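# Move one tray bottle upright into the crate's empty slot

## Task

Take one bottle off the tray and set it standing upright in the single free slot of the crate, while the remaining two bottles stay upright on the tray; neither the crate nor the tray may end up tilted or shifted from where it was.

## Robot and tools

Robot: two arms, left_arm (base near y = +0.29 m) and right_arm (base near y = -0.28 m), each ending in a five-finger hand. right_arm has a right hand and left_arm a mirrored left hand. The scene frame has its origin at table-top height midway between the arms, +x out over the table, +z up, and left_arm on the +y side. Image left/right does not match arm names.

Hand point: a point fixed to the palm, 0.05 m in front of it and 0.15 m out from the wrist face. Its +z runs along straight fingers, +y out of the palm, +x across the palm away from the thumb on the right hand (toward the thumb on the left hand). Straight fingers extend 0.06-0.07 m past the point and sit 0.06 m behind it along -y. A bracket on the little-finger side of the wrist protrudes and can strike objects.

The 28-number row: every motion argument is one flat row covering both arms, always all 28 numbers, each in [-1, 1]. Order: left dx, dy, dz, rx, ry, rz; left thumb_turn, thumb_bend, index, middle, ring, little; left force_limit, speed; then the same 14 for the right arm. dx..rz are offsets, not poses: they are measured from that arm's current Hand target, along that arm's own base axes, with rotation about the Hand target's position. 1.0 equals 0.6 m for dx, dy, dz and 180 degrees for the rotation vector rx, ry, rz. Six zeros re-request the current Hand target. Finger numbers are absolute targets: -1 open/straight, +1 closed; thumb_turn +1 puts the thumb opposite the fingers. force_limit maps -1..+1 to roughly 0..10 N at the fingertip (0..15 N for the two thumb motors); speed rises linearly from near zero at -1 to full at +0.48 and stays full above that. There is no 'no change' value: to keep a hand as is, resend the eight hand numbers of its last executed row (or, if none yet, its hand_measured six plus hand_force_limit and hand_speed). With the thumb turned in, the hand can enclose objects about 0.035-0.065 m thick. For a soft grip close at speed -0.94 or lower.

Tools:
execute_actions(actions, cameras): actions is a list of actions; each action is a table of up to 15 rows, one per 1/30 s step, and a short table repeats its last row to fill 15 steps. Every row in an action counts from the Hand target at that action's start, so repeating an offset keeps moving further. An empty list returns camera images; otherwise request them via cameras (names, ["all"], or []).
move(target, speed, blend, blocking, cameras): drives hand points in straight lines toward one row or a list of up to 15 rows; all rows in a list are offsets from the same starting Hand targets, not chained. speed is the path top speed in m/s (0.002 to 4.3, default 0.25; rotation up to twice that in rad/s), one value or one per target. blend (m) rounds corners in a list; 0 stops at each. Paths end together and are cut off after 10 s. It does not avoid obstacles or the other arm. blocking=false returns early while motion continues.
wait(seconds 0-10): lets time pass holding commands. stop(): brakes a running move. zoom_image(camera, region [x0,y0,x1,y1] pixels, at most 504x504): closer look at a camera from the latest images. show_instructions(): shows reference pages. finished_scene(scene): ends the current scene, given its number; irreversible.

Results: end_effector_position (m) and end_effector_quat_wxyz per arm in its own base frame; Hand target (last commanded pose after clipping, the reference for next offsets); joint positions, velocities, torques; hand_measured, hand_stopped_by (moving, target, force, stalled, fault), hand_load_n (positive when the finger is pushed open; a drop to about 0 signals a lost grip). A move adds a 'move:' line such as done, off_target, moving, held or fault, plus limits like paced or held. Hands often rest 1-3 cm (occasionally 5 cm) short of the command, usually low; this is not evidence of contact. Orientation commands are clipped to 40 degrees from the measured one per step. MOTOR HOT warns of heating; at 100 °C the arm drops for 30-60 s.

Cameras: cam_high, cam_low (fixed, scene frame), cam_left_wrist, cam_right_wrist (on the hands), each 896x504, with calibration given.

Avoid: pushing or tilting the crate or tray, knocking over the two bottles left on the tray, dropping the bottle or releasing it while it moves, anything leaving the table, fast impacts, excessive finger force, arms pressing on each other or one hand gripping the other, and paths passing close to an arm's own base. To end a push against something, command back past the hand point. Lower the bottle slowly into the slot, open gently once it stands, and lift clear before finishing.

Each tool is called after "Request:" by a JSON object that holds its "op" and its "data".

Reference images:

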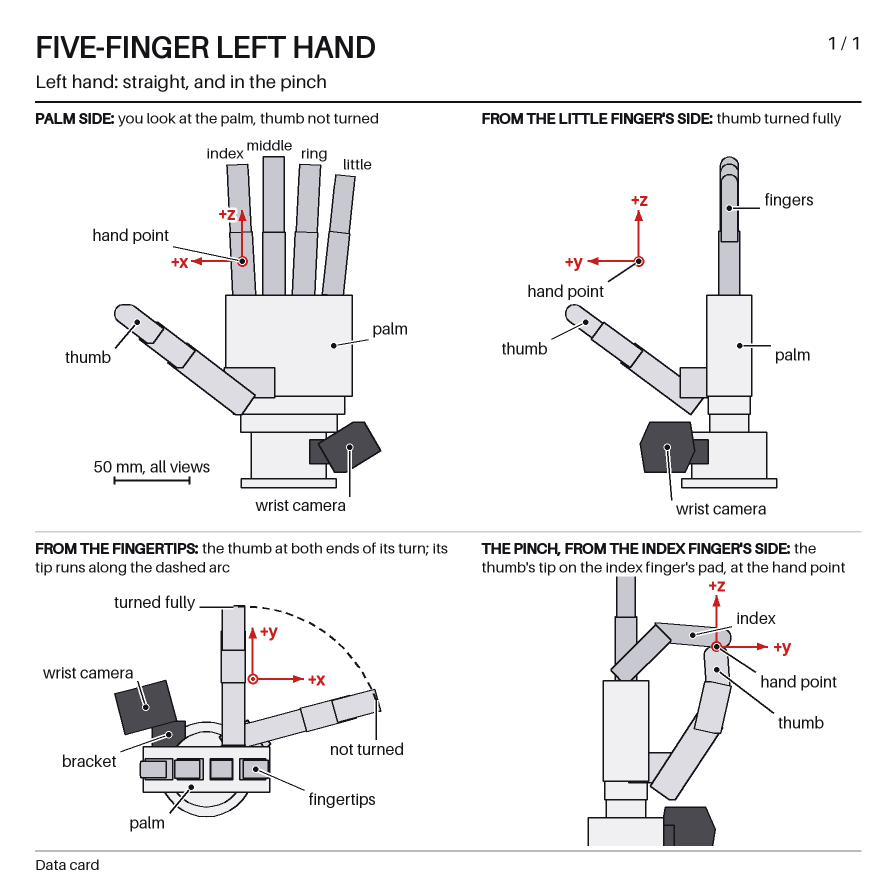

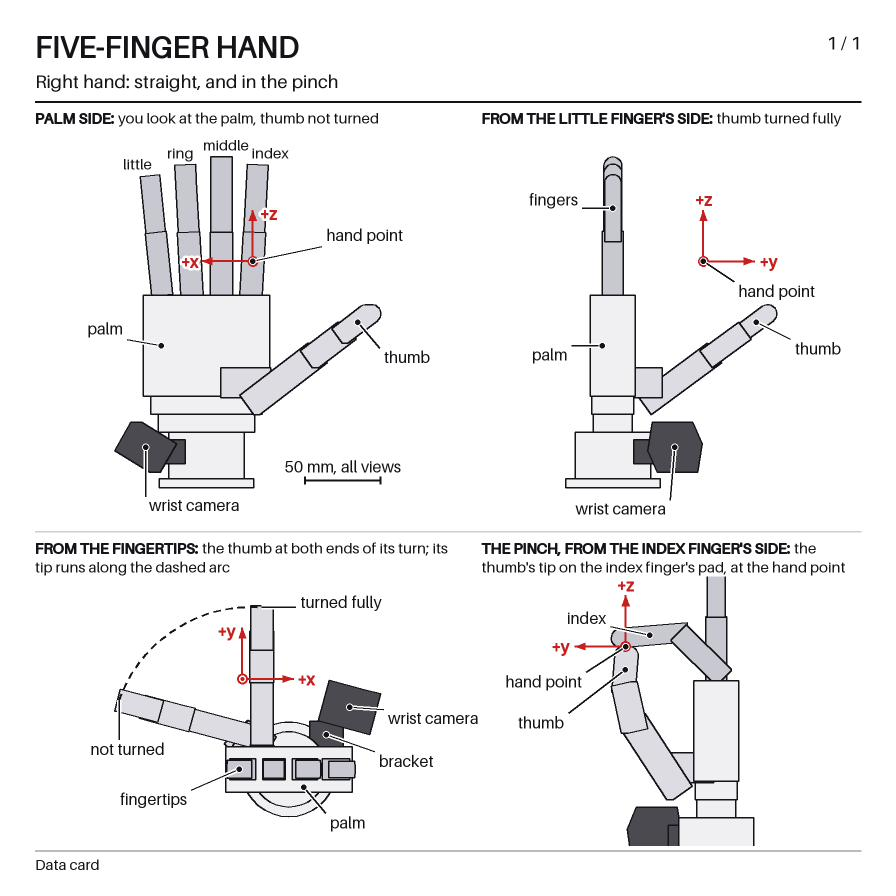

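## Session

Request:
{"op": "execute_actions", "data": {"actions": []}}

Scene clock: 0.00 s.
left_arm: end_effector_position=(+0.5591, -0.1123, +0.1876) hand_measured=(-1.000, -1.000, -1.000, -1.000, -1.000, -1.000) hand_load_n=(+0.0, +0.0, +0.0, +0.0, +0.0, +0.0) hand_stopped_by=(target, target, target, target, target, target) hand_force_limit=0.00 hand_speed=-0.80 end_effector_quat_wxyz=(-0.314, +0.683, -0.657, -0.050) | right_arm: end_effector_position=(+0.3341, -0.2649, +0.0649) hand_measured=(-1.000, -1.000, -1.000, -1.000, -1.000, -1.000) hand_load_n=(+0.0, +0.0, +0.0, +0.0, +0.0, +0.0) hand_stopped_by=(target, target, target, target, target, target) hand_force_limit=0.00 hand_speed=-0.80 end_effector_quat_wxyz=(-0.284, +0.804, -0.351, +0.386)
Joint positions: left_arm=[-0.327 1.814 1.736 -1.287 -0.617 -0.301] | right_arm=[-0.942 1.363 0.732 -0.39 -0.882 -1.424]
Joint velocities: within noise
Joint torques (N m): no reading
Motor temperatures (°C): left_arm=[33 36 47 29 27 31] | right_arm=[31 35 43 30 32 28]
Heat: left arm: hottest elbow 47 °C; right arm: hottest elbow 43 °C.
Hand target: left_arm +0.5665, -0.1148, +0.1996; -0.320, +0.686, -0.653, -0.037 | right_arm +0.3386, -0.2713, +0.0703; -0.280, +0.805, -0.348, +0.391
camera_calibration:
cam_left_wrist: T_world_to_cam=[[0.95058, -0.243675, 0.192407, -0.589618], [-0.223657, -0.967251, -0.120013, 0.0448788], [0.21535, 0.071049, -0.973949, 0.18777], [0, 0, 0, 1]] pos_world=[0.53008, -0.113607, 0.301711]
cam_right_wrist: T_world_to_cam=[[-0.273803, -0.760173, -0.589211, -0.0712407], [-0.869457, 0.457545, -0.186272, 0.421418], [0.411189, 0.461292, -0.786215, 0.152281], [0, 0, 0, 1]] pos_world=[0.284283, -0.317219, 0.156248]

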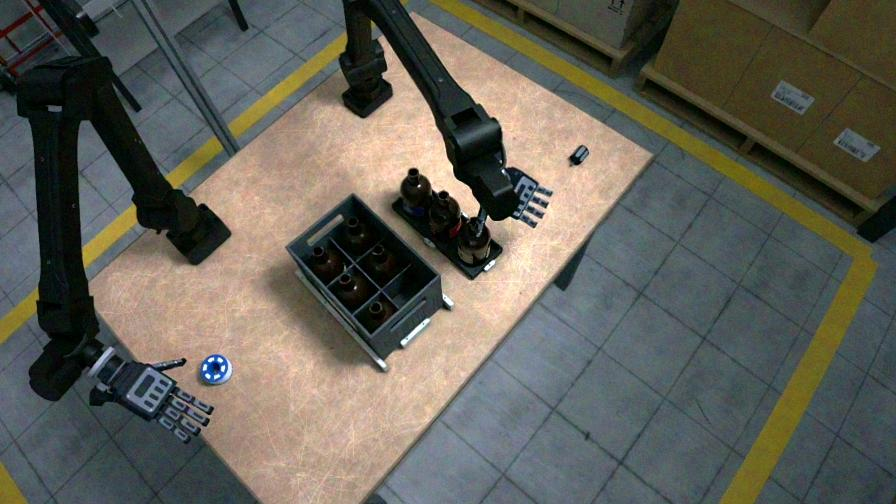

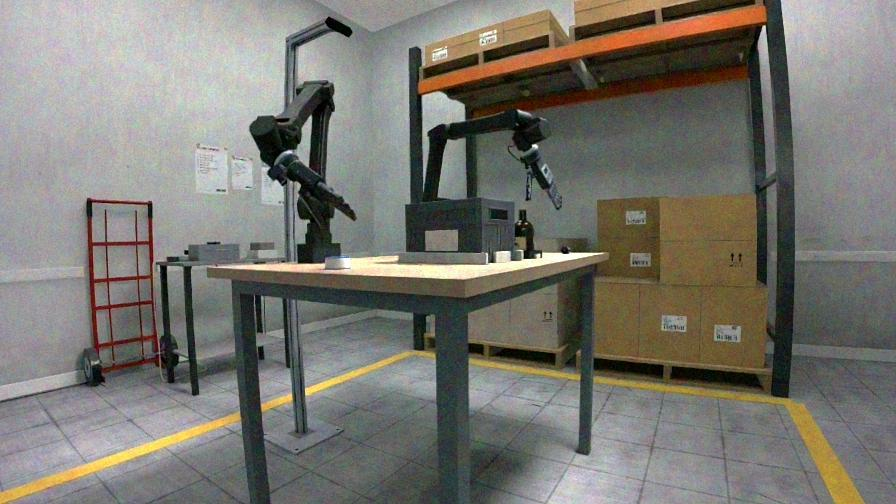

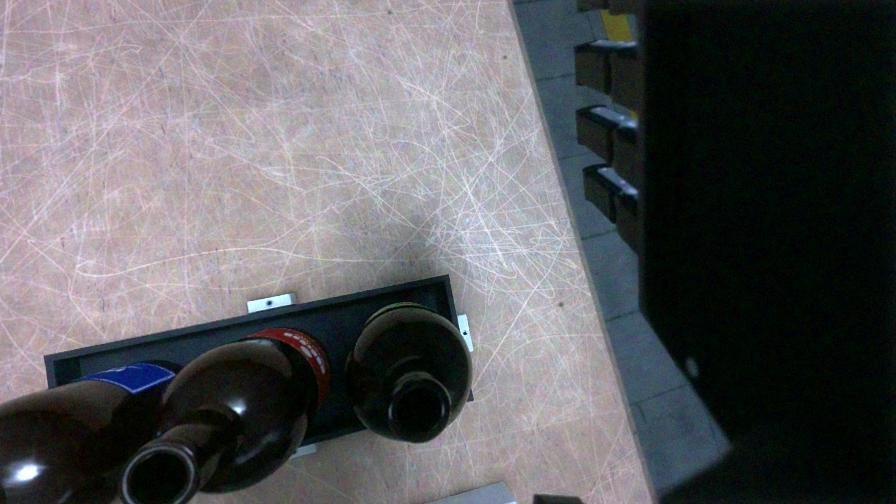

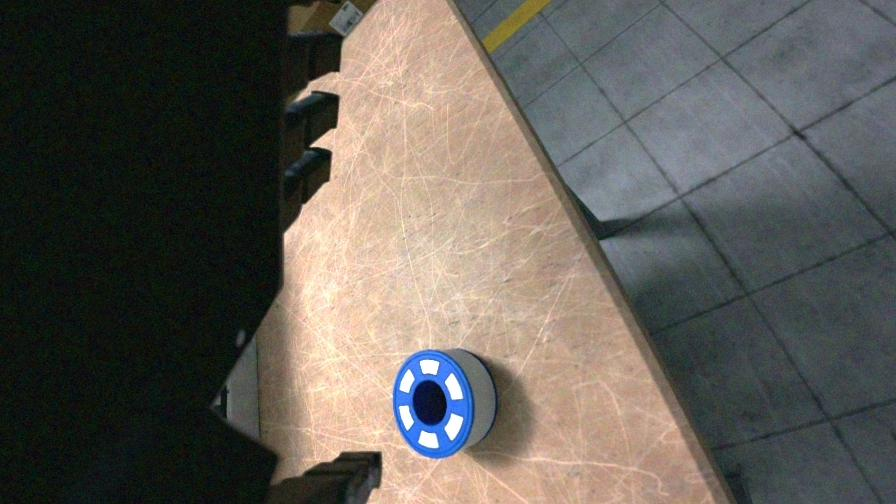

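Request:
{"op": "move", "data": {"target": [[0,0,0.25,0,0,0,-1,-1,-1,-1,-1,-1,0,-0.8,0,0,0.3,0,0,0,1,-1,-0.4,-0.4,0,0,0,0],[-0.07,0.59,0.25,0,0,0.2,-1,-1,-1,-1,-1,-1,0,-0.8,0.269,0.785,0.483,0.0973,0.1078,0.1622,1,-1,-0.4,-0.4,0,0,0,0]], "speed": 0.35, "blend": [0.04,0], "cameras": ["cam_high","cam_right_wrist"]}}

Scene clock: 37.20 s.
left_arm: end_effector_position=(+0.5159, +0.2415, +0.3341) hand_measured=(-1.000, -1.000, -1.000, -1.000, -1.000, -1.000) hand_load_n=(+0.0, +0.0, +0.0, +0.0, +0.0, +0.0) hand_stopped_by=(target, target, target, target, target, target) hand_force_limit=0.00 hand_speed=-0.80 end_effector_quat_wxyz=(-0.289, +0.855, -0.408, -0.139) | right_arm: end_effector_position=(+0.4906, +0.2008, +0.3430) hand_measured=(+1.000, -1.000, -0.400, -0.400, +0.000, +0.000) hand_load_n=(+0.0, +0.0, +0.0, +0.0, +0.0, +0.0) hand_stopped_by=(target, target, target, target, target, target) hand_force_limit=0.00 hand_speed=0.00 end_effector_quat_wxyz=(-0.420, +0.872, -0.231, +0.103)
Joint positions: left_arm=[0.308 1.852 2.178 -1.671 -0.619 -0.299] | right_arm=[0.183 1.462 1.607 -1.051 -0.651 -0.639]
Joint torques (N m): left_arm=[-1.03 -15.79 13.15 0.17 -0.45 0.11] | right_arm=[-1.96 -9.99 13.27 0.4 -0.34 0.05]
Heat: left arm: hottest elbow 50 °C; right arm: hottest elbow 46 °C.
Hand target: left_arm +0.5245, +0.2392, +0.3495; -0.293, +0.854, -0.409, -0.134 | right_arm +0.5001, +0.1997, +0.3602; -0.424, +0.868, -0.232, +0.113
Off the commanded pose: left_arm 0.018 m, 1 deg | right_arm 0.019 m, 1 deg.
joint sent to its limit (left arm) — joint 4 (wrist pitch), lower limit. The joint targets still meet the commanded pose.
move: off_target (left_arm, right_arm)
camera_calibration:
cam_right_wrist: T_world_to_cam=[[-0.129909, -0.667441, -0.733243, 0.449613], [-0.975954, -0.0444703, 0.21339, 0.412215], [-0.175033, 0.743333, -0.645615, 0.274563], [0, 0, 0, 1]] pos_world=[0.508769, 0.11433, 0.418975]
Images, in order (width x height): cam_high 896x504, cam_right_wrist 896x504.

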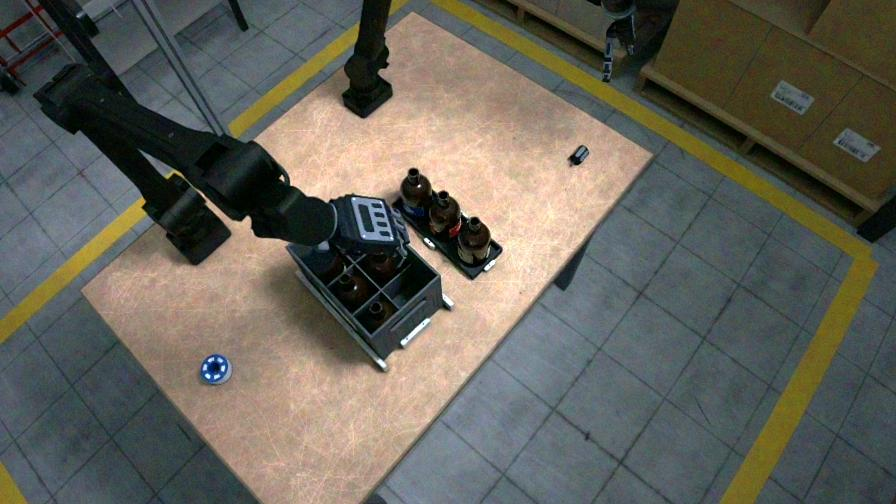

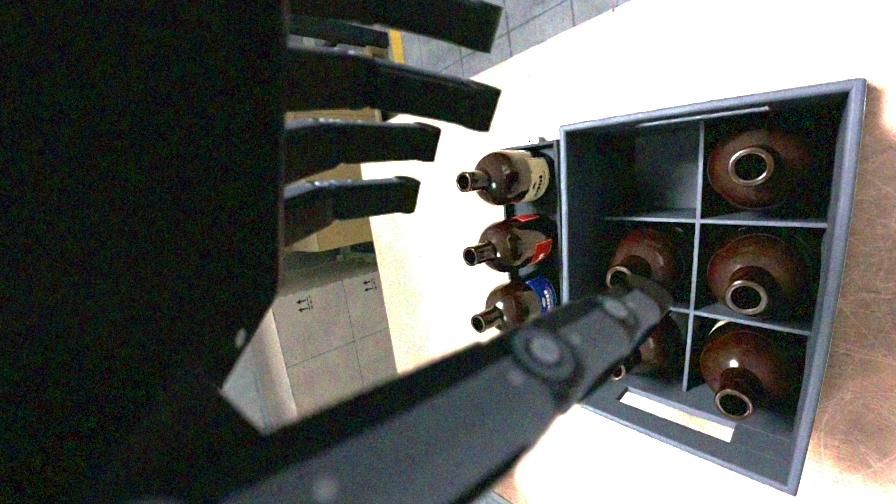

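Request:
{"op": "move", "data": {"target": [[0,0,0,0,0,0,-1,-1,-1,-1,-1,-1,0,-0.8,0.04,0.378,-0.24,0,0,0.0833,1,-1,-0.4,-0.4,0,0,0,0],[0,0,0,0,0,0,-1,-1,-1,-1,-1,-1,0,-0.8,0.0265,0.3755,-0.37,0,0,0.0833,1,-1,-0.4,-0.4,0,0,0,0]], "speed": [0.3,0.2], "blend": [0.02,0], "cameras": ["cam_right_wrist"]}}

Scene clock: 77.97 s.
left_arm: end_effector_position=(+0.5159, +0.2415, +0.3341) hand_measured=(-1.000, -1.000, -1.000, -1.000, -1.000, -1.000) hand_load_n=(+0.0, +0.0, +0.0, +0.0, +0.0, +0.0) hand_stopped_by=(target, target, target, target, target, target) hand_force_limit=0.00 hand_speed=-0.80 end_effector_quat_wxyz=(-0.289, +0.855, -0.408, -0.139) | right_arm: end_effector_position=(+0.5126, +0.4241, +0.1482) hand_measured=(+1.000, -1.000, -0.400, -0.400, +0.000, +0.000) hand_load_n=(+0.0, +0.0, +0.0, -0.5, +0.0, +0.0) hand_stopped_by=(target, target, target, target, target, target) hand_force_limit=0.00 hand_speed=0.00 end_effector_quat_wxyz=(-0.437, +0.891, -0.111, +0.059)
Joint positions: left_arm=[0.308 1.852 2.178 -1.671 -0.619 -0.299] | right_arm=[0.536 1.817 1.519 -0.528 -0.588 -0.552]
Joint torques (N m): left_arm=[-0.5 -16.44 13.39 0.09 -0.5 0.1] | right_arm=[-1.38 -13.63 9.01 1.43 -0.27 0.09]
Motor temperatures (°C): left_arm=[33 38 53 29 28 31] | right_arm=[31 37 51 30 32 28]
Heat: left arm: hottest elbow 53 °C; right arm: hottest elbow 51 °C.
Hand target: left_arm +0.5245, +0.2392, +0.3495; -0.293, +0.854, -0.409, -0.134 | right_arm +0.5160, +0.4250, +0.1382; -0.436, +0.891, -0.117, +0.057
Off the commanded pose: left_arm 0.018 m, 1 deg | right_arm 0.011 m, 1 deg.
joint sent to its limit (left arm) — joint 4 (wrist pitch), lower limit. The joint targets still meet the commanded pose.
move: off_target (left_arm, right_arm)
camera_calibration:
cam_right_wrist: T_world_to_cam=[[0.0644725, -0.669348, -0.740146, 0.360834], [-0.937608, -0.294569, 0.184719, 0.575866], [-0.341665, 0.682057, -0.646578, 0.0981506], [0, 0, 0, 1]] pos_world=[0.550207, 0.344211, 0.224158]
Images, in order (width x height): cam_right_wrist 896x504.

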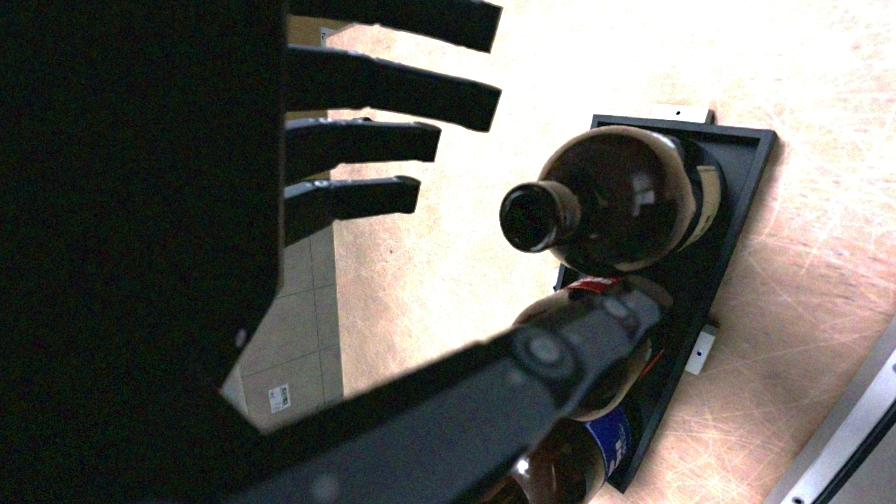

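Request:
{"op": "move", "data": {"target": [[0,0,0,0,0,0,-1,-1,-1,-1,-1,-1,0,-0.8,0.004,-0.012,0.07,0,0,0,1,-1,-0.4,-0.4,0,0,0,0],[0,0,0,0,0,0,-1,-1,-1,-1,-1,-1,0,-0.8,0.004,-0.0127,-0.059,0,0,0,1,-1,-0.4,-0.4,0,0,0,0]], "speed": 0.15, "cameras": ["cam_right_wrist"]}}

Scene clock: 92.00 s.
left_arm: end_effector_position=(+0.5159, +0.2415, +0.3341) hand_measured=(-1.000, -1.000, -1.000, -1.000, -1.000, -1.000) hand_load_n=(+0.0, +0.0, +0.0, +0.0, +0.0, +0.0) hand_stopped_by=(target, target, target, target, target, target) hand_force_limit=0.00 hand_speed=-0.80 end_effector_quat_wxyz=(-0.289, +0.855, -0.408, -0.139) | right_arm: end_effector_position=(+0.5121, +0.4213, +0.1115) hand_measured=(+1.000, -1.000, -0.400, -0.400, +0.000, +0.000) hand_load_n=(+0.0, -0.5, +0.0, +0.0, +0.0, +0.0) hand_stopped_by=(target, target, target, target, target, target) hand_force_limit=0.00 hand_speed=0.00 end_effector_quat_wxyz=(-0.436, +0.891, -0.113, +0.055)
Joint positions: left_arm=[0.308 1.852 2.178 -1.671 -0.619 -0.299] | right_arm=[0.531 1.848 1.464 -0.45 -0.594 -0.552]
Joint torques (N m): left_arm=[-0.91 -15.5 13.08 0.06 -0.5 0.11] | right_arm=[-2.2 -14.62 8.76 1.39 -0.4 -0.06]
Heat: left arm: hottest elbow 54 °C; right arm: hottest elbow 53 °C.
Hand target: left_arm +0.5245, +0.2392, +0.3495; -0.293, +0.854, -0.409, -0.134 | right_arm +0.5184, +0.4173, +0.1027; -0.436, +0.891, -0.117, +0.057
Off the commanded pose: left_arm 0.018 m, 1 deg | right_arm 0.011 m, 0 deg.
joint sent to its limit (left arm) — joint 4 (wrist pitch), lower limit. The joint targets still meet the commanded pose.
move: off_target (left_arm, right_arm)
camera_calibration:
cam_right_wrist: T_world_to_cam=[[0.0572543, -0.66968, -0.74044, 0.335774], [-0.936118, -0.293784, 0.193323, 0.579315], [-0.346994, 0.682071, -0.64372, 0.0784999], [0, 0, 0, 1]] pos_world=[0.550321, 0.341512, 0.187157]
Images, in order (width x height): cam_right_wrist 896x504.

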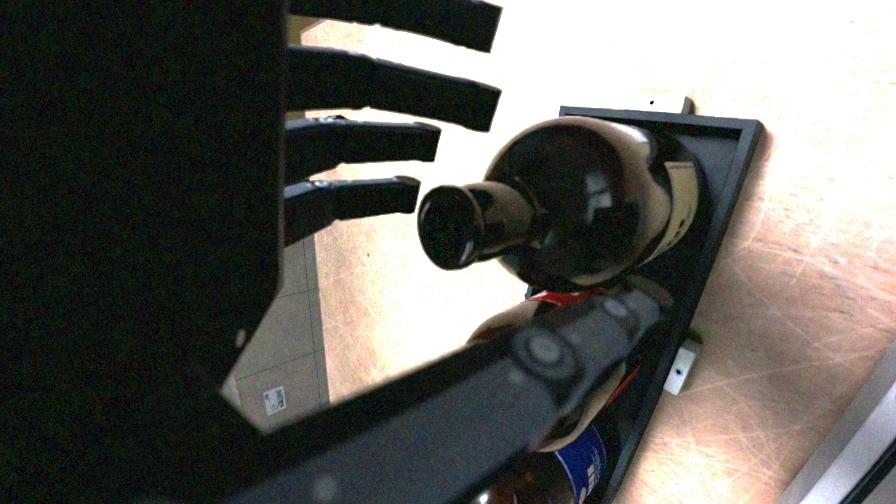

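Request:
{"op": "move", "data": {"target": [[0,0,0,0,0,0,-1,-1,-1,-1,-1,-1,0,-0.8,0,0,0,0,0,0,1,-0.6,-0.1,-0.1,0,0,-0.6,-0.7],[0,0,0,0,0,0,-1,-1,-1,-1,-1,-1,0,-0.8,0,0,0,0,0,0,1,0,0.3,0.3,0,0,-0.8,-0.9],[0,0,0,0,0,0,-1,-1,-1,-1,-1,-1,0,-0.8,0,0,0,0,0,0,1,0.2,0.5,0.5,0,0,0.4,-0.9]], "speed": 0.1, "cameras": ["cam_right_wrist"]}}

Scene clock: 105.93 s.
left_arm: end_effector_position=(+0.5159, +0.2415, +0.3341) hand_measured=(-1.000, -1.000, -1.000, -1.000, -1.000, -1.000) hand_load_n=(+0.0, +0.0, +0.0, +0.0, +0.0, -0.5) hand_stopped_by=(target, target, target, target, target, target) hand_force_limit=0.00 hand_speed=-0.80 end_effector_quat_wxyz=(-0.289, +0.855, -0.408, -0.139) | right_arm: end_effector_position=(+0.5129, +0.4204, +0.1115) hand_measured=(+1.000, -0.496, +0.146, +0.090, +0.000, +0.000) hand_load_n=(+0.0, +11.0, +7.5, +7.5, +0.0, +0.0) hand_stopped_by=(target, force, force, force, target, target) hand_force_limit=0.40 hand_speed=-0.90 end_effector_quat_wxyz=(-0.436, +0.891, -0.114, +0.055)
Joint positions: left_arm=[0.308 1.852 2.178 -1.671 -0.619 -0.299] | right_arm=[0.529 1.848 1.464 -0.45 -0.594 -0.552]
Joint torques (N m): left_arm=[-0.73 -15.68 13.34 0.02 -0.46 0.04] | right_arm=[-2.67 -14.33 8.69 1.39 -0.4 -0.06]
Heat: left arm: hottest elbow 54 °C; right arm: hottest elbow 53 °C.
Hand target: left_arm +0.5245, +0.2392, +0.3495; -0.293, +0.854, -0.409, -0.134 | right_arm +0.5184, +0.4173, +0.1027; -0.436, +0.891, -0.117, +0.057
Off the commanded pose: left_arm 0.018 m, 1 deg | right_arm 0.011 m, 0 deg.
joint sent to its limit (left arm) — joint 4 (wrist pitch), lower limit. The joint targets still meet the commanded pose.
move: off_target (left_arm, right_arm); target 2's new numbers were sent with right_arm's hand 0.011 m and 0 deg from that target; target 3's new numbers were sent with right_arm's hand 0.011 m and 0 deg from that target
camera_calibration:
cam_right_wrist: T_world_to_cam=[[0.0559785, -0.669811, -0.740418, 0.335746], [-0.936669, -0.292009, 0.193347, 0.579244], [-0.345714, 0.682703, -0.643737, 0.0785403], [0, 0, 0, 1]] pos_world=[0.550918, 0.340411, 0.187157]
Images, in order (width x height): cam_right_wrist 896x504.

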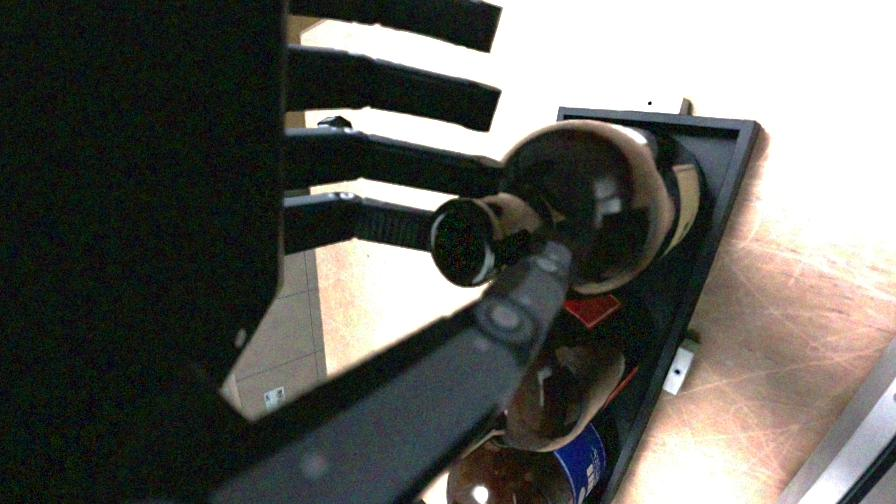

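Request:
{"op": "move", "data": {"target": [[0,0,0,0,0,0,-1,-1,-1,-1,-1,-1,0,-0.8,0.01,0.005,0.42,0,0,0,1,0.2,0.5,0.5,0,0,0.4,-0.9]], "speed": 0.25, "cameras": ["cam_high"]}}

Scene clock: 146.13 s.
left_arm: end_effector_position=(+0.5159, +0.2415, +0.3341) hand_measured=(-1.000, -1.000, -1.000, -1.000, -1.000, -1.000) hand_load_n=(+0.0, +0.0, +0.0, +0.0, +0.0, +0.0) hand_stopped_by=(target, target, target, target, target, target) hand_force_limit=0.00 hand_speed=-0.80 end_effector_quat_wxyz=(-0.289, +0.855, -0.408, -0.139) | right_arm: end_effector_position=(+0.5162, +0.4203, +0.3289) hand_measured=(+1.000, -0.498, +0.146, +0.090, +0.000, +0.000) hand_load_n=(+0.0, +11.0, +7.0, +7.0, +0.0, +0.0) hand_stopped_by=(target, force, force, force, target, target) hand_force_limit=0.40 hand_speed=-0.90 end_effector_quat_wxyz=(-0.421, +0.898, -0.124, +0.039)
Joint positions: left_arm=[0.308 1.852 2.178 -1.671 -0.619 -0.299] | right_arm=[0.527 1.83 2.032 -1.087 -0.591 -0.552]
Joint torques (N m): left_arm=[-1.79 -15.74 13.33 0.03 -0.46 0.09] | right_arm=[-2.2 -15.79 13.24 0.73 -0.52 -0.05]
Motor temperatures (°C): left_arm=[33 38 55 29 28 31] | right_arm=[31 39 53 30 32 28]
Heat: left arm: hottest elbow 55 °C; right arm: hottest elbow 53 °C.
Hand target: left_arm +0.5245, +0.2392, +0.3495; -0.293, +0.854, -0.409, -0.134 | right_arm +0.5245, +0.4203, +0.3548; -0.436, +0.891, -0.117, +0.057
Off the commanded pose: left_arm 0.018 m, 1 deg | right_arm 0.027 m, 3 deg.
joint sent to its limit (left arm) — joint 4 (wrist pitch), lower limit. The joint targets still meet the commanded pose.
move: off_target (left_arm, right_arm)
Images, in order (width x height): cam_high 896x504.

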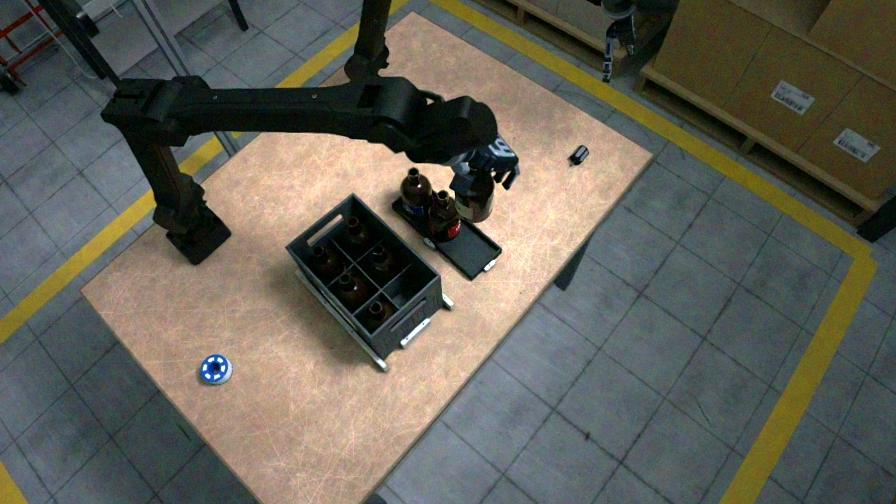

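Request:
{"op": "move", "data": {"target": [[0,0,0,0,0,0,-1,-1,-1,-1,-1,-1,0,-0.8,-0.0275,-0.287,-0.01,0,0,0,1,0.2,0.5,0.5,1,1,0.4,-0.5]], "speed": 0.22, "cameras": ["cam_right_wrist"]}}

Scene clock: 155.97 s.
left_arm: end_effector_position=(+0.5159, +0.2415, +0.3341) hand_measured=(-1.000, -1.000, -1.000, -1.000, -1.000, -1.000) hand_load_n=(+0.0, +0.0, +0.5, +0.0, +0.0, +0.0) hand_stopped_by=(target, target, target, target, target, target) hand_force_limit=0.00 hand_speed=-0.80 end_effector_quat_wxyz=(-0.289, +0.855, -0.408, -0.139) | right_arm: end_effector_position=(+0.5143, +0.2465, +0.3360) hand_measured=(+1.000, -0.498, +0.146, +0.090, +1.000, +1.000) hand_load_n=(+0.0, +11.5, +6.5, +6.5, +0.0, +0.0) hand_stopped_by=(target, force, force, force, target, target) hand_force_limit=0.40 hand_speed=-0.50 end_effector_quat_wxyz=(-0.430, +0.893, -0.126, +0.051)
Joint positions: left_arm=[0.308 1.852 2.178 -1.671 -0.619 -0.299] | right_arm=[0.243 1.644 1.813 -1.199 -0.754 -0.83]
Joint torques (N m): left_arm=[-0.79 -15.62 13.2 -0.08 -0.49 0.05] | right_arm=[-1.03 -14.45 9.4 0.39 -0.79 -0.07]
Motor temperatures (°C): left_arm=[33 38 56 29 28 31] | right_arm=[31 40 53 30 33 28]
Heat: left arm: hottest elbow 56 °C; right arm: hottest elbow 53 °C.
Hand target: left_arm +0.5245, +0.2392, +0.3495; -0.293, +0.854, -0.409, -0.134 | right_arm +0.5079, +0.2482, +0.3489; -0.436, +0.891, -0.117, +0.057
Off the commanded pose: left_arm 0.018 m, 1 deg | right_arm 0.014 m, 1 deg.
joint sent to its limit (left arm) — joint 4 (wrist pitch), lower limit. The joint targets still meet the commanded pose.
move: off_target (left_arm, right_arm)
camera_calibration:
cam_right_wrist: T_world_to_cam=[[0.0302948, -0.677632, -0.734777, 0.398728], [-0.937398, -0.274418, 0.214427, 0.475456], [-0.346939, 0.682282, -0.643525, 0.343025], [0, 0, 0, 1]] pos_world=[0.552621, 0.166625, 0.411771]
Images, in order (width x height): cam_right_wrist 896x504.

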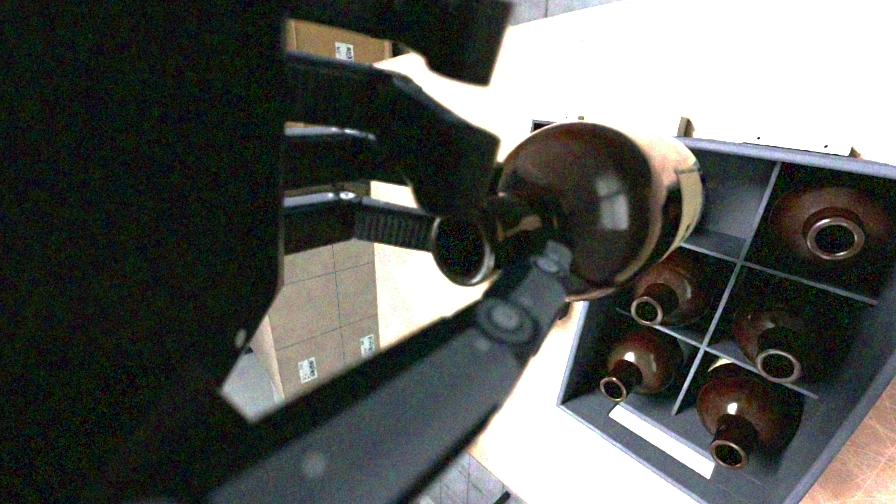

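Request:
{"op": "move", "data": {"target": [[0,0,0,0,0,0,-1,-1,-1,-1,-1,-1,0,-0.8,-0.0132,-0.0153,-0.1065,0,0,0,1,0.2,0.5,0.5,1,1,0.4,-0.5]], "speed": 0.15, "cameras": ["cam_right_wrist"]}}

Scene clock: 192.80 s.
left_arm: end_effector_position=(+0.5159, +0.2415, +0.3341) hand_measured=(-1.000, -1.000, -1.000, -1.000, -1.000, -1.000) hand_load_n=(+0.0, +0.0, +0.0, +0.0, +0.0, +0.0) hand_stopped_by=(target, target, target, target, target, target) hand_force_limit=0.00 hand_speed=-0.80 end_effector_quat_wxyz=(-0.289, +0.855, -0.408, -0.139) | right_arm: end_effector_position=(+0.4951, +0.2419, +0.2660) hand_measured=(+1.000, -0.498, +0.146, +0.090, +1.000, +1.000) hand_load_n=(+0.0, +11.0, +7.0, +6.5, +0.0, +0.0) hand_stopped_by=(target, force, force, force, target, target) hand_force_limit=0.40 hand_speed=-0.50 end_effector_quat_wxyz=(-0.424, +0.896, -0.125, +0.034)
Joint positions: left_arm=[0.308 1.852 2.178 -1.671 -0.619 -0.299] | right_arm=[0.243 1.603 1.585 -1.058 -0.761 -0.849]
Joint torques (N m): left_arm=[-1.61 -15.91 13.18 0.27 -0.45 0.1] | right_arm=[-2.14 -13.86 9.98 1.14 -0.81 -0.05]
Motor temperatures (°C): left_arm=[33 38 56 29 28 31] | right_arm=[31 42 53 30 33 28]
Heat: left arm: hottest elbow 56 °C; right arm: hottest elbow 53 °C.
Hand target: left_arm +0.5245, +0.2392, +0.3495; -0.293, +0.854, -0.409, -0.134 | right_arm +0.5000, +0.2390, +0.2849; -0.435, +0.891, -0.117, +0.057
Off the commanded pose: left_arm 0.018 m, 1 deg | right_arm 0.020 m, 3 deg.
joint sent to its limit (left arm) — joint 4 (wrist pitch), lower limit. The joint targets still meet the commanded pose.
move: off_target (left_arm, right_arm)
camera_calibration:
cam_right_wrist: T_world_to_cam=[[0.0182483, -0.683775, -0.729464, 0.350773], [-0.92607, -0.286594, 0.245477, 0.46018], [-0.376911, 0.671055, -0.638453, 0.310542], [0, 0, 0, 1]] pos_world=[0.536804, 0.163344, 0.341179]
Images, in order (width x height): cam_right_wrist 896x504.

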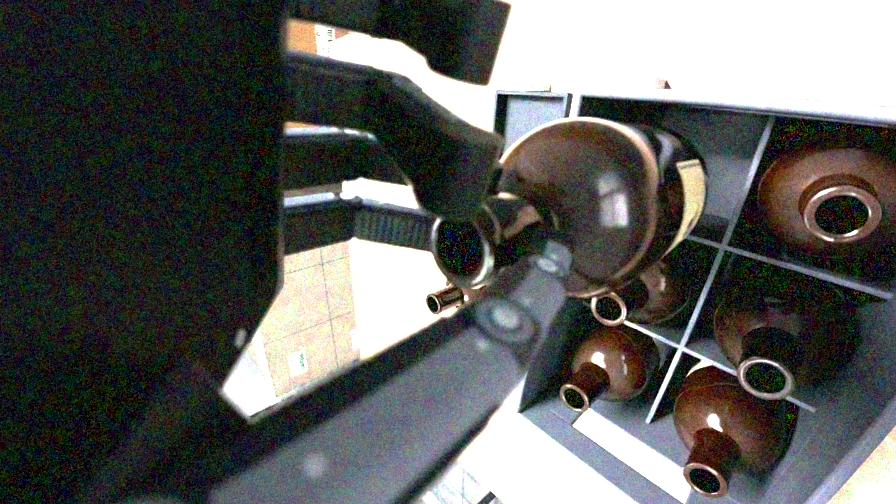

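Request:
{"op": "move", "data": {"target": [[0,0,0,0,0,0,-1,-1,-1,-1,-1,-1,0,-0.8,0.01,0,-0.267,0,0,0,1,0.2,0.5,0.5,1,1,0.4,-0.5]], "speed": 0.12, "cameras": ["cam_right_wrist", "cam_high"]}}

Scene clock: 208.33 s.
left_arm: end_effector_position=(+0.5159, +0.2415, +0.3341) hand_measured=(-1.000, -1.000, -1.000, -1.000, -1.000, -1.000) hand_load_n=(+0.0, +0.0, +0.0, +0.0, +0.0, +0.0) hand_stopped_by=(target, target, target, target, target, target) hand_force_limit=0.00 hand_speed=-0.80 end_effector_quat_wxyz=(-0.289, +0.855, -0.408, -0.139) | right_arm: end_effector_position=(+0.4979, +0.2403, +0.1199) hand_measured=(+1.000, -0.498, +0.146, +0.090, +1.000, +1.000) hand_load_n=(+0.0, +11.5, +7.0, +6.5, +0.0, +0.0) hand_stopped_by=(target, force, force, force, target, target) hand_force_limit=0.40 hand_speed=-0.50 end_effector_quat_wxyz=(-0.429, +0.894, -0.121, +0.046)
Joint positions: left_arm=[0.308 1.852 2.178 -1.671 -0.619 -0.299] | right_arm=[0.239 1.673 1.276 -0.654 -0.762 -0.851]
Joint torques (N m): left_arm=[-0.56 -15.68 13.44 -0.01 -0.43 0.11] | right_arm=[-2.02 -12.75 9.1 1.24 -0.83 -0.06]
Motor temperatures (°C): left_arm=[33 38 56 29 28 31] | right_arm=[31 41 51 30 34 28]
Heat: left arm: hottest elbow 56 °C; right arm: hottest elbow 51 °C.
Hand target: left_arm +0.5245, +0.2392, +0.3495; -0.293, +0.854, -0.409, -0.134 | right_arm +0.5059, +0.2389, +0.1247; -0.435, +0.891, -0.117, +0.057
Off the commanded pose: left_arm 0.018 m, 1 deg | right_arm 0.009 m, 2 deg.
joint sent to its limit (left arm) — joint 4 (wrist pitch), lower limit. The joint targets still meet the commanded pose.
move: off_target (left_arm)
camera_calibration:
cam_right_wrist: T_world_to_cam=[[0.03446, -0.67921, -0.733135, 0.234365], [-0.932472, -0.285796, 0.220945, 0.504217], [-0.359595, 0.676014, -0.643193, 0.210135], [0, 0, 0, 1]] pos_world=[0.537656, 0.161232, 0.195574]
Images, in order (width x height): cam_high 896x504, cam_right_wrist 896x504.

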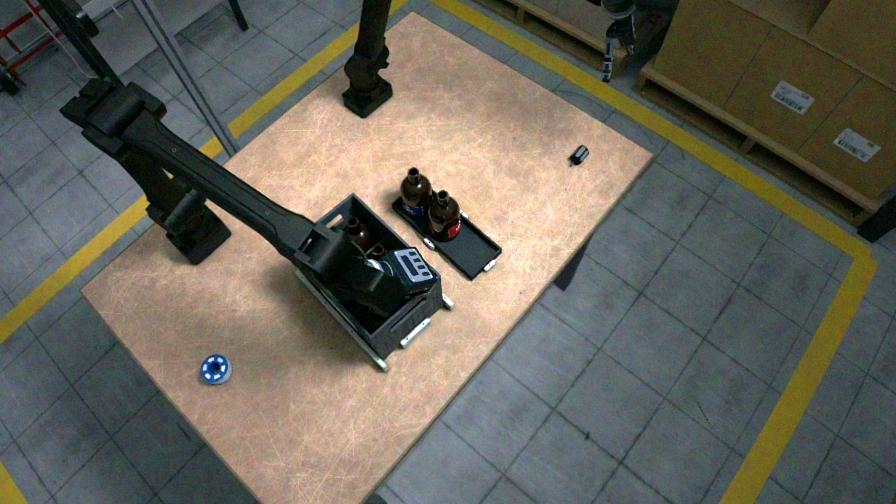

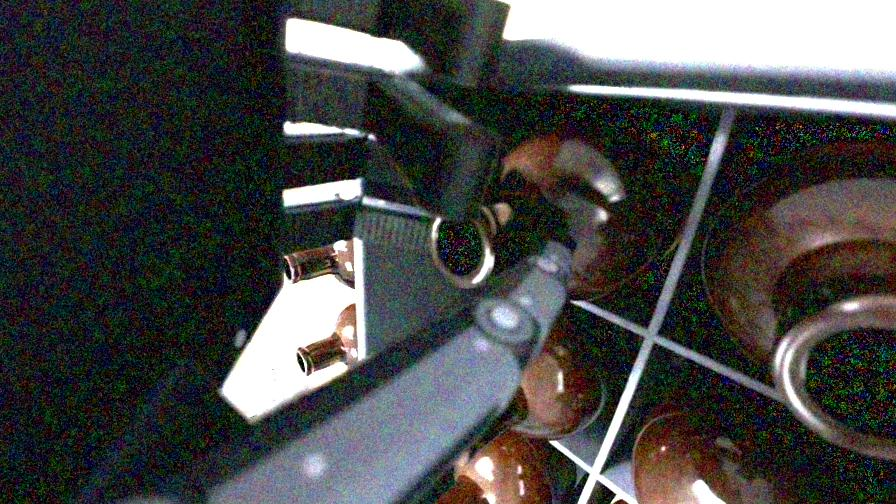

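Request:
{"op": "move", "data": {"target": [[0,0,0,0,0,0,-1,-1,-1,-1,-1,-1,0,-0.8,0,0,-0.041,0,0,0,1,0.2,0.5,0.5,1,1,0.4,-0.5]], "speed": 0.06}}

Scene clock: 215.27 s.
left_arm: end_effector_position=(+0.5159, +0.2415, +0.3341) hand_measured=(-1.000, -1.000, -1.000, -1.000, -1.000, -1.000) hand_load_n=(+0.0, +0.0, +0.0, +0.0, +0.0, +0.0) hand_stopped_by=(target, target, target, target, target, target) hand_force_limit=0.00 hand_speed=-0.80 end_effector_quat_wxyz=(-0.289, +0.855, -0.408, -0.139) | right_arm: end_effector_position=(+0.5038, +0.2389, +0.1151) hand_measured=(+1.000, -0.498, +0.146, +0.090, +1.000, +1.000) hand_load_n=(+0.0, +11.0, +6.5, +6.5, -0.5, +0.0) hand_stopped_by=(target, force, force, force, target, target) hand_force_limit=0.40 hand_speed=-0.50 end_effector_quat_wxyz=(-0.437, +0.890, -0.116, +0.061)
Joint positions: left_arm=[0.308 1.852 2.178 -1.671 -0.619 -0.299] | right_arm=[0.232 1.673 1.253 -0.595 -0.769 -0.851]
Joint torques (N m): left_arm=[-1.08 -15.44 13.44 -0.09 -0.49 0.1] | right_arm=[-1.44 -10.87 7.95 1.39 -0.53 -0.06]
Motor temperatures (°C): left_arm=[33 38 56 29 28 31] | right_arm=[31 40 51 30 34 28]
Heat: left arm: hottest elbow 56 °C; right arm: hottest elbow 51 °C.
Hand target: left_arm +0.5245, +0.2392, +0.3495; -0.293, +0.854, -0.409, -0.134 | right_arm +0.5061, +0.2390, +0.1002; -0.436, +0.891, -0.117, +0.057
Off the commanded pose: left_arm 0.018 m, 1 deg | right_arm 0.015 m, 1 deg.
joint sent to its limit (left arm) — joint 4 (wrist pitch), lower limit. The joint targets still meet the commanded pose.
move: off_target (left_arm, right_arm)

Request:
{"op": "move", "data": {"target": [[0,0,0,0,0,0,-1,-1,-1,-1,-1,-1,0,-0.8,-0.003,0,-0.015,0,0,0,1,0.2,0.5,0.5,1,1,0.4,-0.5]], "speed": 0.06, "cameras": ["cam_right_wrist", "cam_low"]}}

Scene clock: 224.13 s.
left_arm: end_effector_position=(+0.5159, +0.2415, +0.3341) hand_measured=(-1.000, -1.000, -1.000, -1.000, -1.000, -1.000) hand_load_n=(+0.0, +0.0, +0.0, +0.0, +0.0, +0.0) hand_stopped_by=(target, target, target, target, target, target) hand_force_limit=0.00 hand_speed=-0.80 end_effector_quat_wxyz=(-0.289, +0.855, -0.408, -0.139) | right_arm: end_effector_position=(+0.5052, +0.2389, +0.1135) hand_measured=(+1.000, -0.498, +0.146, +0.090, +1.000, +1.000) hand_load_n=(+0.0, +11.5, +6.5, +6.0, -0.5, +0.0) hand_stopped_by=(target, force, force, force, target, target) hand_force_limit=0.40 hand_speed=-0.50 end_effector_quat_wxyz=(-0.442, +0.887, -0.113, +0.065)
Joint positions: left_arm=[0.308 1.852 2.178 -1.671 -0.619 -0.299] | right_arm=[0.229 1.673 1.244 -0.572 -0.778 -0.851]
Joint torques (N m): left_arm=[-1.44 -15.97 13.18 0.16 -0.42 0.05] | right_arm=[-1.14 -10.4 7.19 1.44 -0.17 -0.06]
Motor temperatures (°C): left_arm=[33 38 56 29 28 31] | right_arm=[31 40 50 30 33 28]
Heat: left arm: hottest elbow 56 °C; right arm: hottest elbow 50 °C.
Hand target: left_arm +0.5245, +0.2392, +0.3495; -0.293, +0.854, -0.409, -0.134 | right_arm +0.5041, +0.2390, +0.0911; -0.436, +0.891, -0.117, +0.057
Off the commanded pose: left_arm 0.018 m, 1 deg | right_arm 0.022 m, 1 deg.
joint sent to its limit (left arm) — joint 4 (wrist pitch), lower limit. The joint targets still meet the commanded pose.
move: off_target (left_arm, right_arm)
camera_calibration:
cam_right_wrist: T_world_to_cam=[[0.0665393, -0.660913, -0.747507, 0.209494], [-0.941882, -0.288846, 0.171543, 0.523075], [-0.32929, 0.692649, -0.641721, 0.190222], [0, 0, 0, 1]] pos_world=[0.541373, 0.157788, 0.188937]
Images, in order (width x height): cam_low 896x504, cam_right_wrist 896x504.

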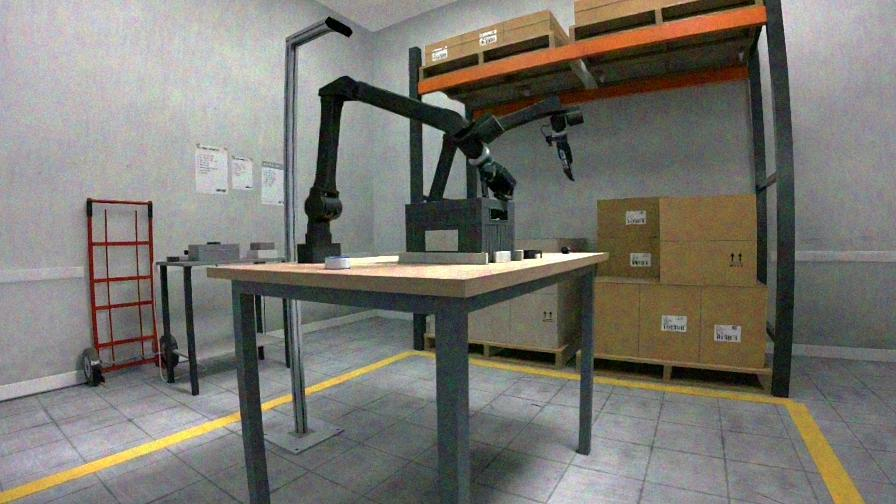

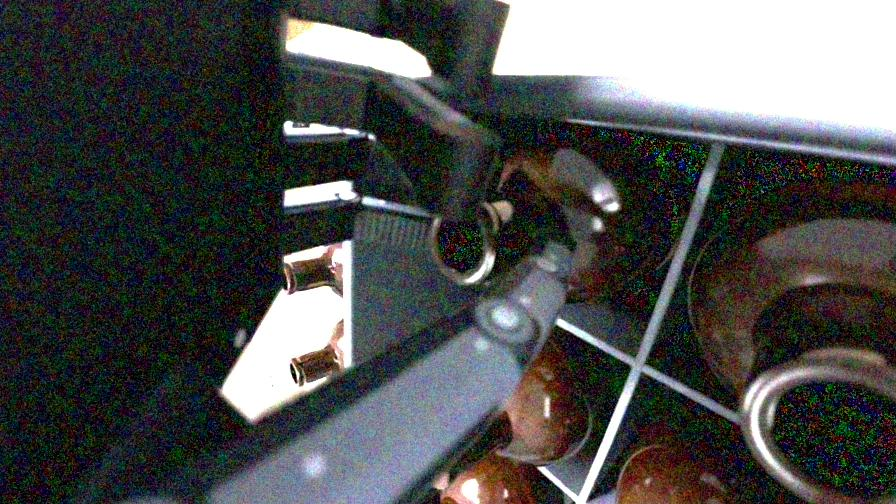

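Request:
{"op": "zoom_image", "data": {"camera": "cam_right_wrist", "region": [270, 0, 720, 340]}}

Request:
{"op": "zoom_image", "data": {"camera": "cam_low", "region": [380, 90, 620, 280]}}

Scaled by 1.120.

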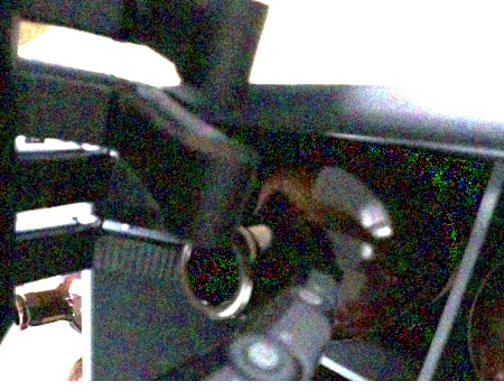

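Scaled by 2.100.

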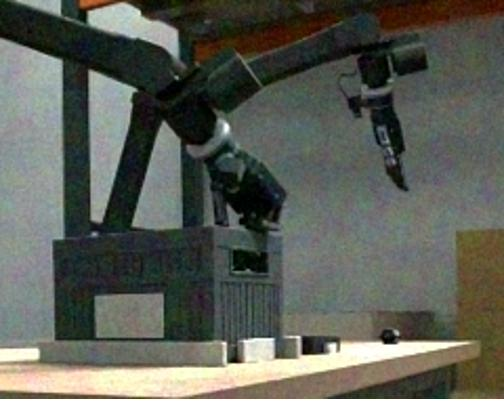

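Request:
{"op": "move", "data": {"target": [[0,0,0,0,0,0,-1,-1,-1,-1,-1,-1,0,-0.8,0.003,0,0.1,0,0,0,1,0.2,0.5,0.5,1,1,0.4,-0.5],[0,0,0,0,0,0,-1,-1,-1,-1,-1,-1,0,-0.8,0.0035,0,0.1,0,0,0,1,0.2,0.5,0.5,-1,-1,0.4,-0.2]], "speed": 0.12, "cameras": ["cam_right_wrist"]}}

Scene clock: 345.87 s.
left_arm: end_effector_position=(+0.5159, +0.2415, +0.3341) hand_measured=(-1.000, -1.000, -1.000, -1.000, -1.000, -1.000) hand_load_n=(+0.0, +0.0, +0.0, +0.0, +0.0, +0.0) hand_stopped_by=(target, target, target, target, target, target) hand_force_limit=0.00 hand_speed=-0.80 end_effector_quat_wxyz=(-0.289, +0.855, -0.408, -0.139) | right_arm: end_effector_position=(+0.4896, +0.2327, +0.1385) hand_measured=(+1.000, -0.498, +0.146, +0.090, -0.430, -1.000) hand_load_n=(+0.5, +16.0, +4.5, +7.5, -10.5, +0.0) hand_stopped_by=(target, force, force, force, stalled, target) hand_force_limit=0.40 hand_speed=-0.20 end_effector_quat_wxyz=(-0.428, +0.894, -0.129, +0.037)
Joint positions: left_arm=[0.308 1.852 2.178 -1.671 -0.619 -0.299] | right_arm=[0.227 1.642 1.289 -0.723 -0.771 -0.853]
Joint torques (N m): left_arm=[-1.32 -15.97 13.2 0.06 -0.43 0.13] | right_arm=[-1.14 -12.04 11.43 1.26 -0.52 -0.04]
Motor temperatures (°C): left_arm=[33 38 57 29 28 31] | right_arm=[31 37 47 30 32 28]
Heat: left arm: hottest elbow 57 °C; right arm: hottest elbow 47 °C.
Hand target: left_arm +0.5245, +0.2392, +0.3495; -0.293, +0.854, -0.409, -0.134 | right_arm +0.5062, +0.2390, +0.1511; -0.436, +0.891, -0.117, +0.057
Off the commanded pose: left_arm 0.018 m, 1 deg | right_arm 0.022 m, 3 deg.
joint sent to its limit (left arm) — joint 4 (wrist pitch), lower limit. The joint targets still meet the commanded pose.
move: off_target (left_arm, right_arm); target 2's new numbers were sent with right_arm's hand 0.033 m and 2 deg from that target
camera_calibration:
cam_right_wrist: T_world_to_cam=[[0.0129504, -0.678181, -0.734781, 0.253676], [-0.929077, -0.279826, 0.241896, 0.484173], [-0.36966, 0.679535, -0.633706, 0.227059], [0, 0, 0, 1]] pos_world=[0.530484, 0.153228, 0.213165]
Images, in order (width x height): cam_right_wrist 896x504.

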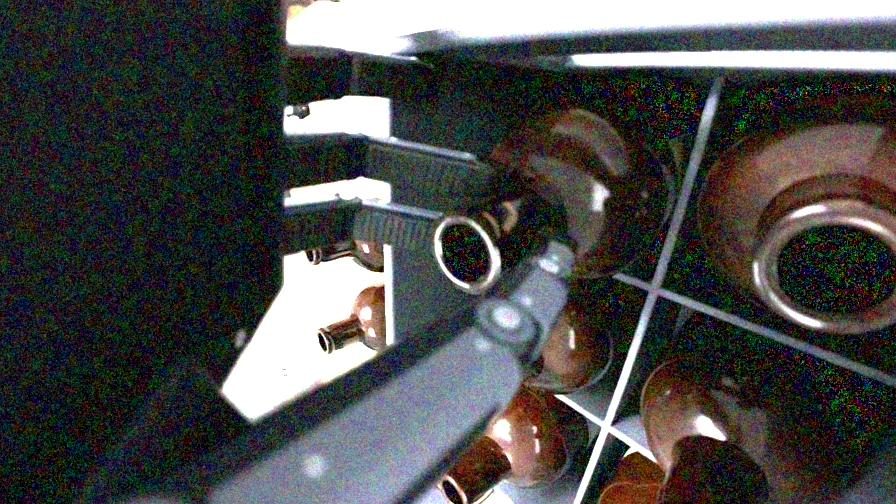

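Request:
{"op": "move", "data": {"target": [[0,0,0,0,0,0,-1,-1,-1,-1,-1,-1,0,-0.8,0,0,0.085,0,0,0,1,0.2,0.5,0.5,-1,-1,0.4,-0.2],[0,0,0,0,0,0,-1,-1,-1,-1,-1,-1,0,-0.8,0,0,0.086,0,0,0,1,0.2,0.5,0.5,-0.99,-1,0.4,-0.2]], "speed": 0.12, "cameras": ["cam_right_wrist"]}}

Scene clock: 356.30 s.
left_arm: end_effector_position=(+0.5159, +0.2415, +0.3341) hand_measured=(-1.000, -1.000, -1.000, -1.000, -1.000, -1.000) hand_load_n=(+0.0, +0.0, +0.0, +0.0, +0.0, +0.0) hand_stopped_by=(target, target, target, target, target, target) hand_force_limit=0.00 hand_speed=-0.80 end_effector_quat_wxyz=(-0.289, +0.855, -0.408, -0.139) | right_arm: end_effector_position=(+0.4911, +0.2324, +0.1676) hand_measured=(+1.000, -0.498, +0.146, +0.090, -0.990, -1.000) hand_load_n=(+1.0, +12.5, +6.5, +9.0, +0.0, +0.0) hand_stopped_by=(target, force, force, force, target, target) hand_force_limit=0.40 hand_speed=-0.20 end_effector_quat_wxyz=(-0.423, +0.896, -0.132, +0.031)
Joint positions: left_arm=[0.308 1.852 2.178 -1.671 -0.619 -0.299] | right_arm=[0.227 1.63 1.359 -0.822 -0.766 -0.856]
Joint torques (N m): left_arm=[-1.03 -15.85 13.22 0.06 -0.47 0.09] | right_arm=[-1.14 -13.8 13.49 0.17 -0.71 0.01]
Motor temperatures (°C): left_arm=[33 38 57 29 28 31] | right_arm=[31 37 50 30 32 28]
Heat: left arm: hottest elbow 57 °C; right arm: hottest elbow 50 °C.
Hand target: left_arm +0.5245, +0.2392, +0.3495; -0.293, +0.854, -0.409, -0.134 | right_arm +0.5064, +0.2389, +0.2028; -0.436, +0.891, -0.117, +0.057
Off the commanded pose: left_arm 0.018 m, 1 deg | right_arm 0.039 m, 4 deg.
joint sent to its limit (left arm) — joint 4 (wrist pitch), lower limit. The joint targets still meet the commanded pose.
move: off_target (left_arm, right_arm); target 2's new numbers were sent with right_arm's hand 0.039 m and 4 deg from that target
camera_calibration:
cam_right_wrist: T_world_to_cam=[[0.00296539, -0.684467, -0.729038, 0.280216], [-0.925475, -0.278038, 0.257275, 0.473713], [-0.378797, 0.673944, -0.634281, 0.252196], [0, 0, 0, 1]] pos_world=[0.533109, 0.153543, 0.242377]
Images, in order (width x height): cam_right_wrist 896x504.

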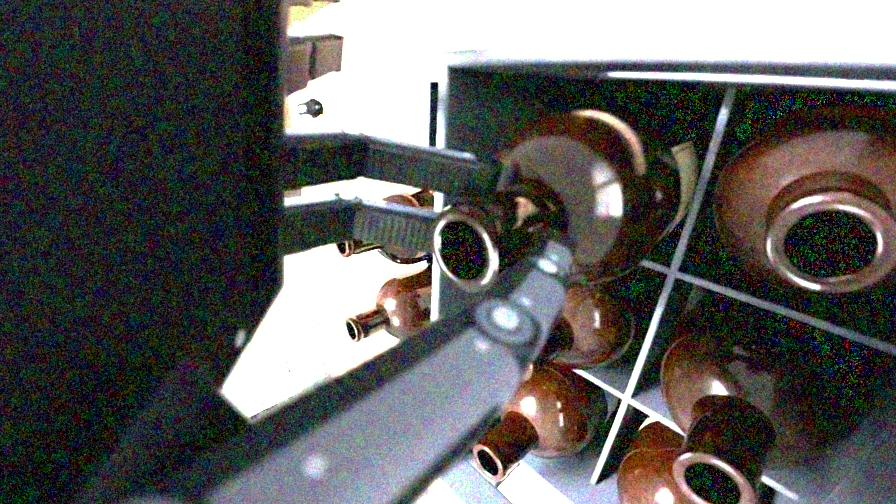

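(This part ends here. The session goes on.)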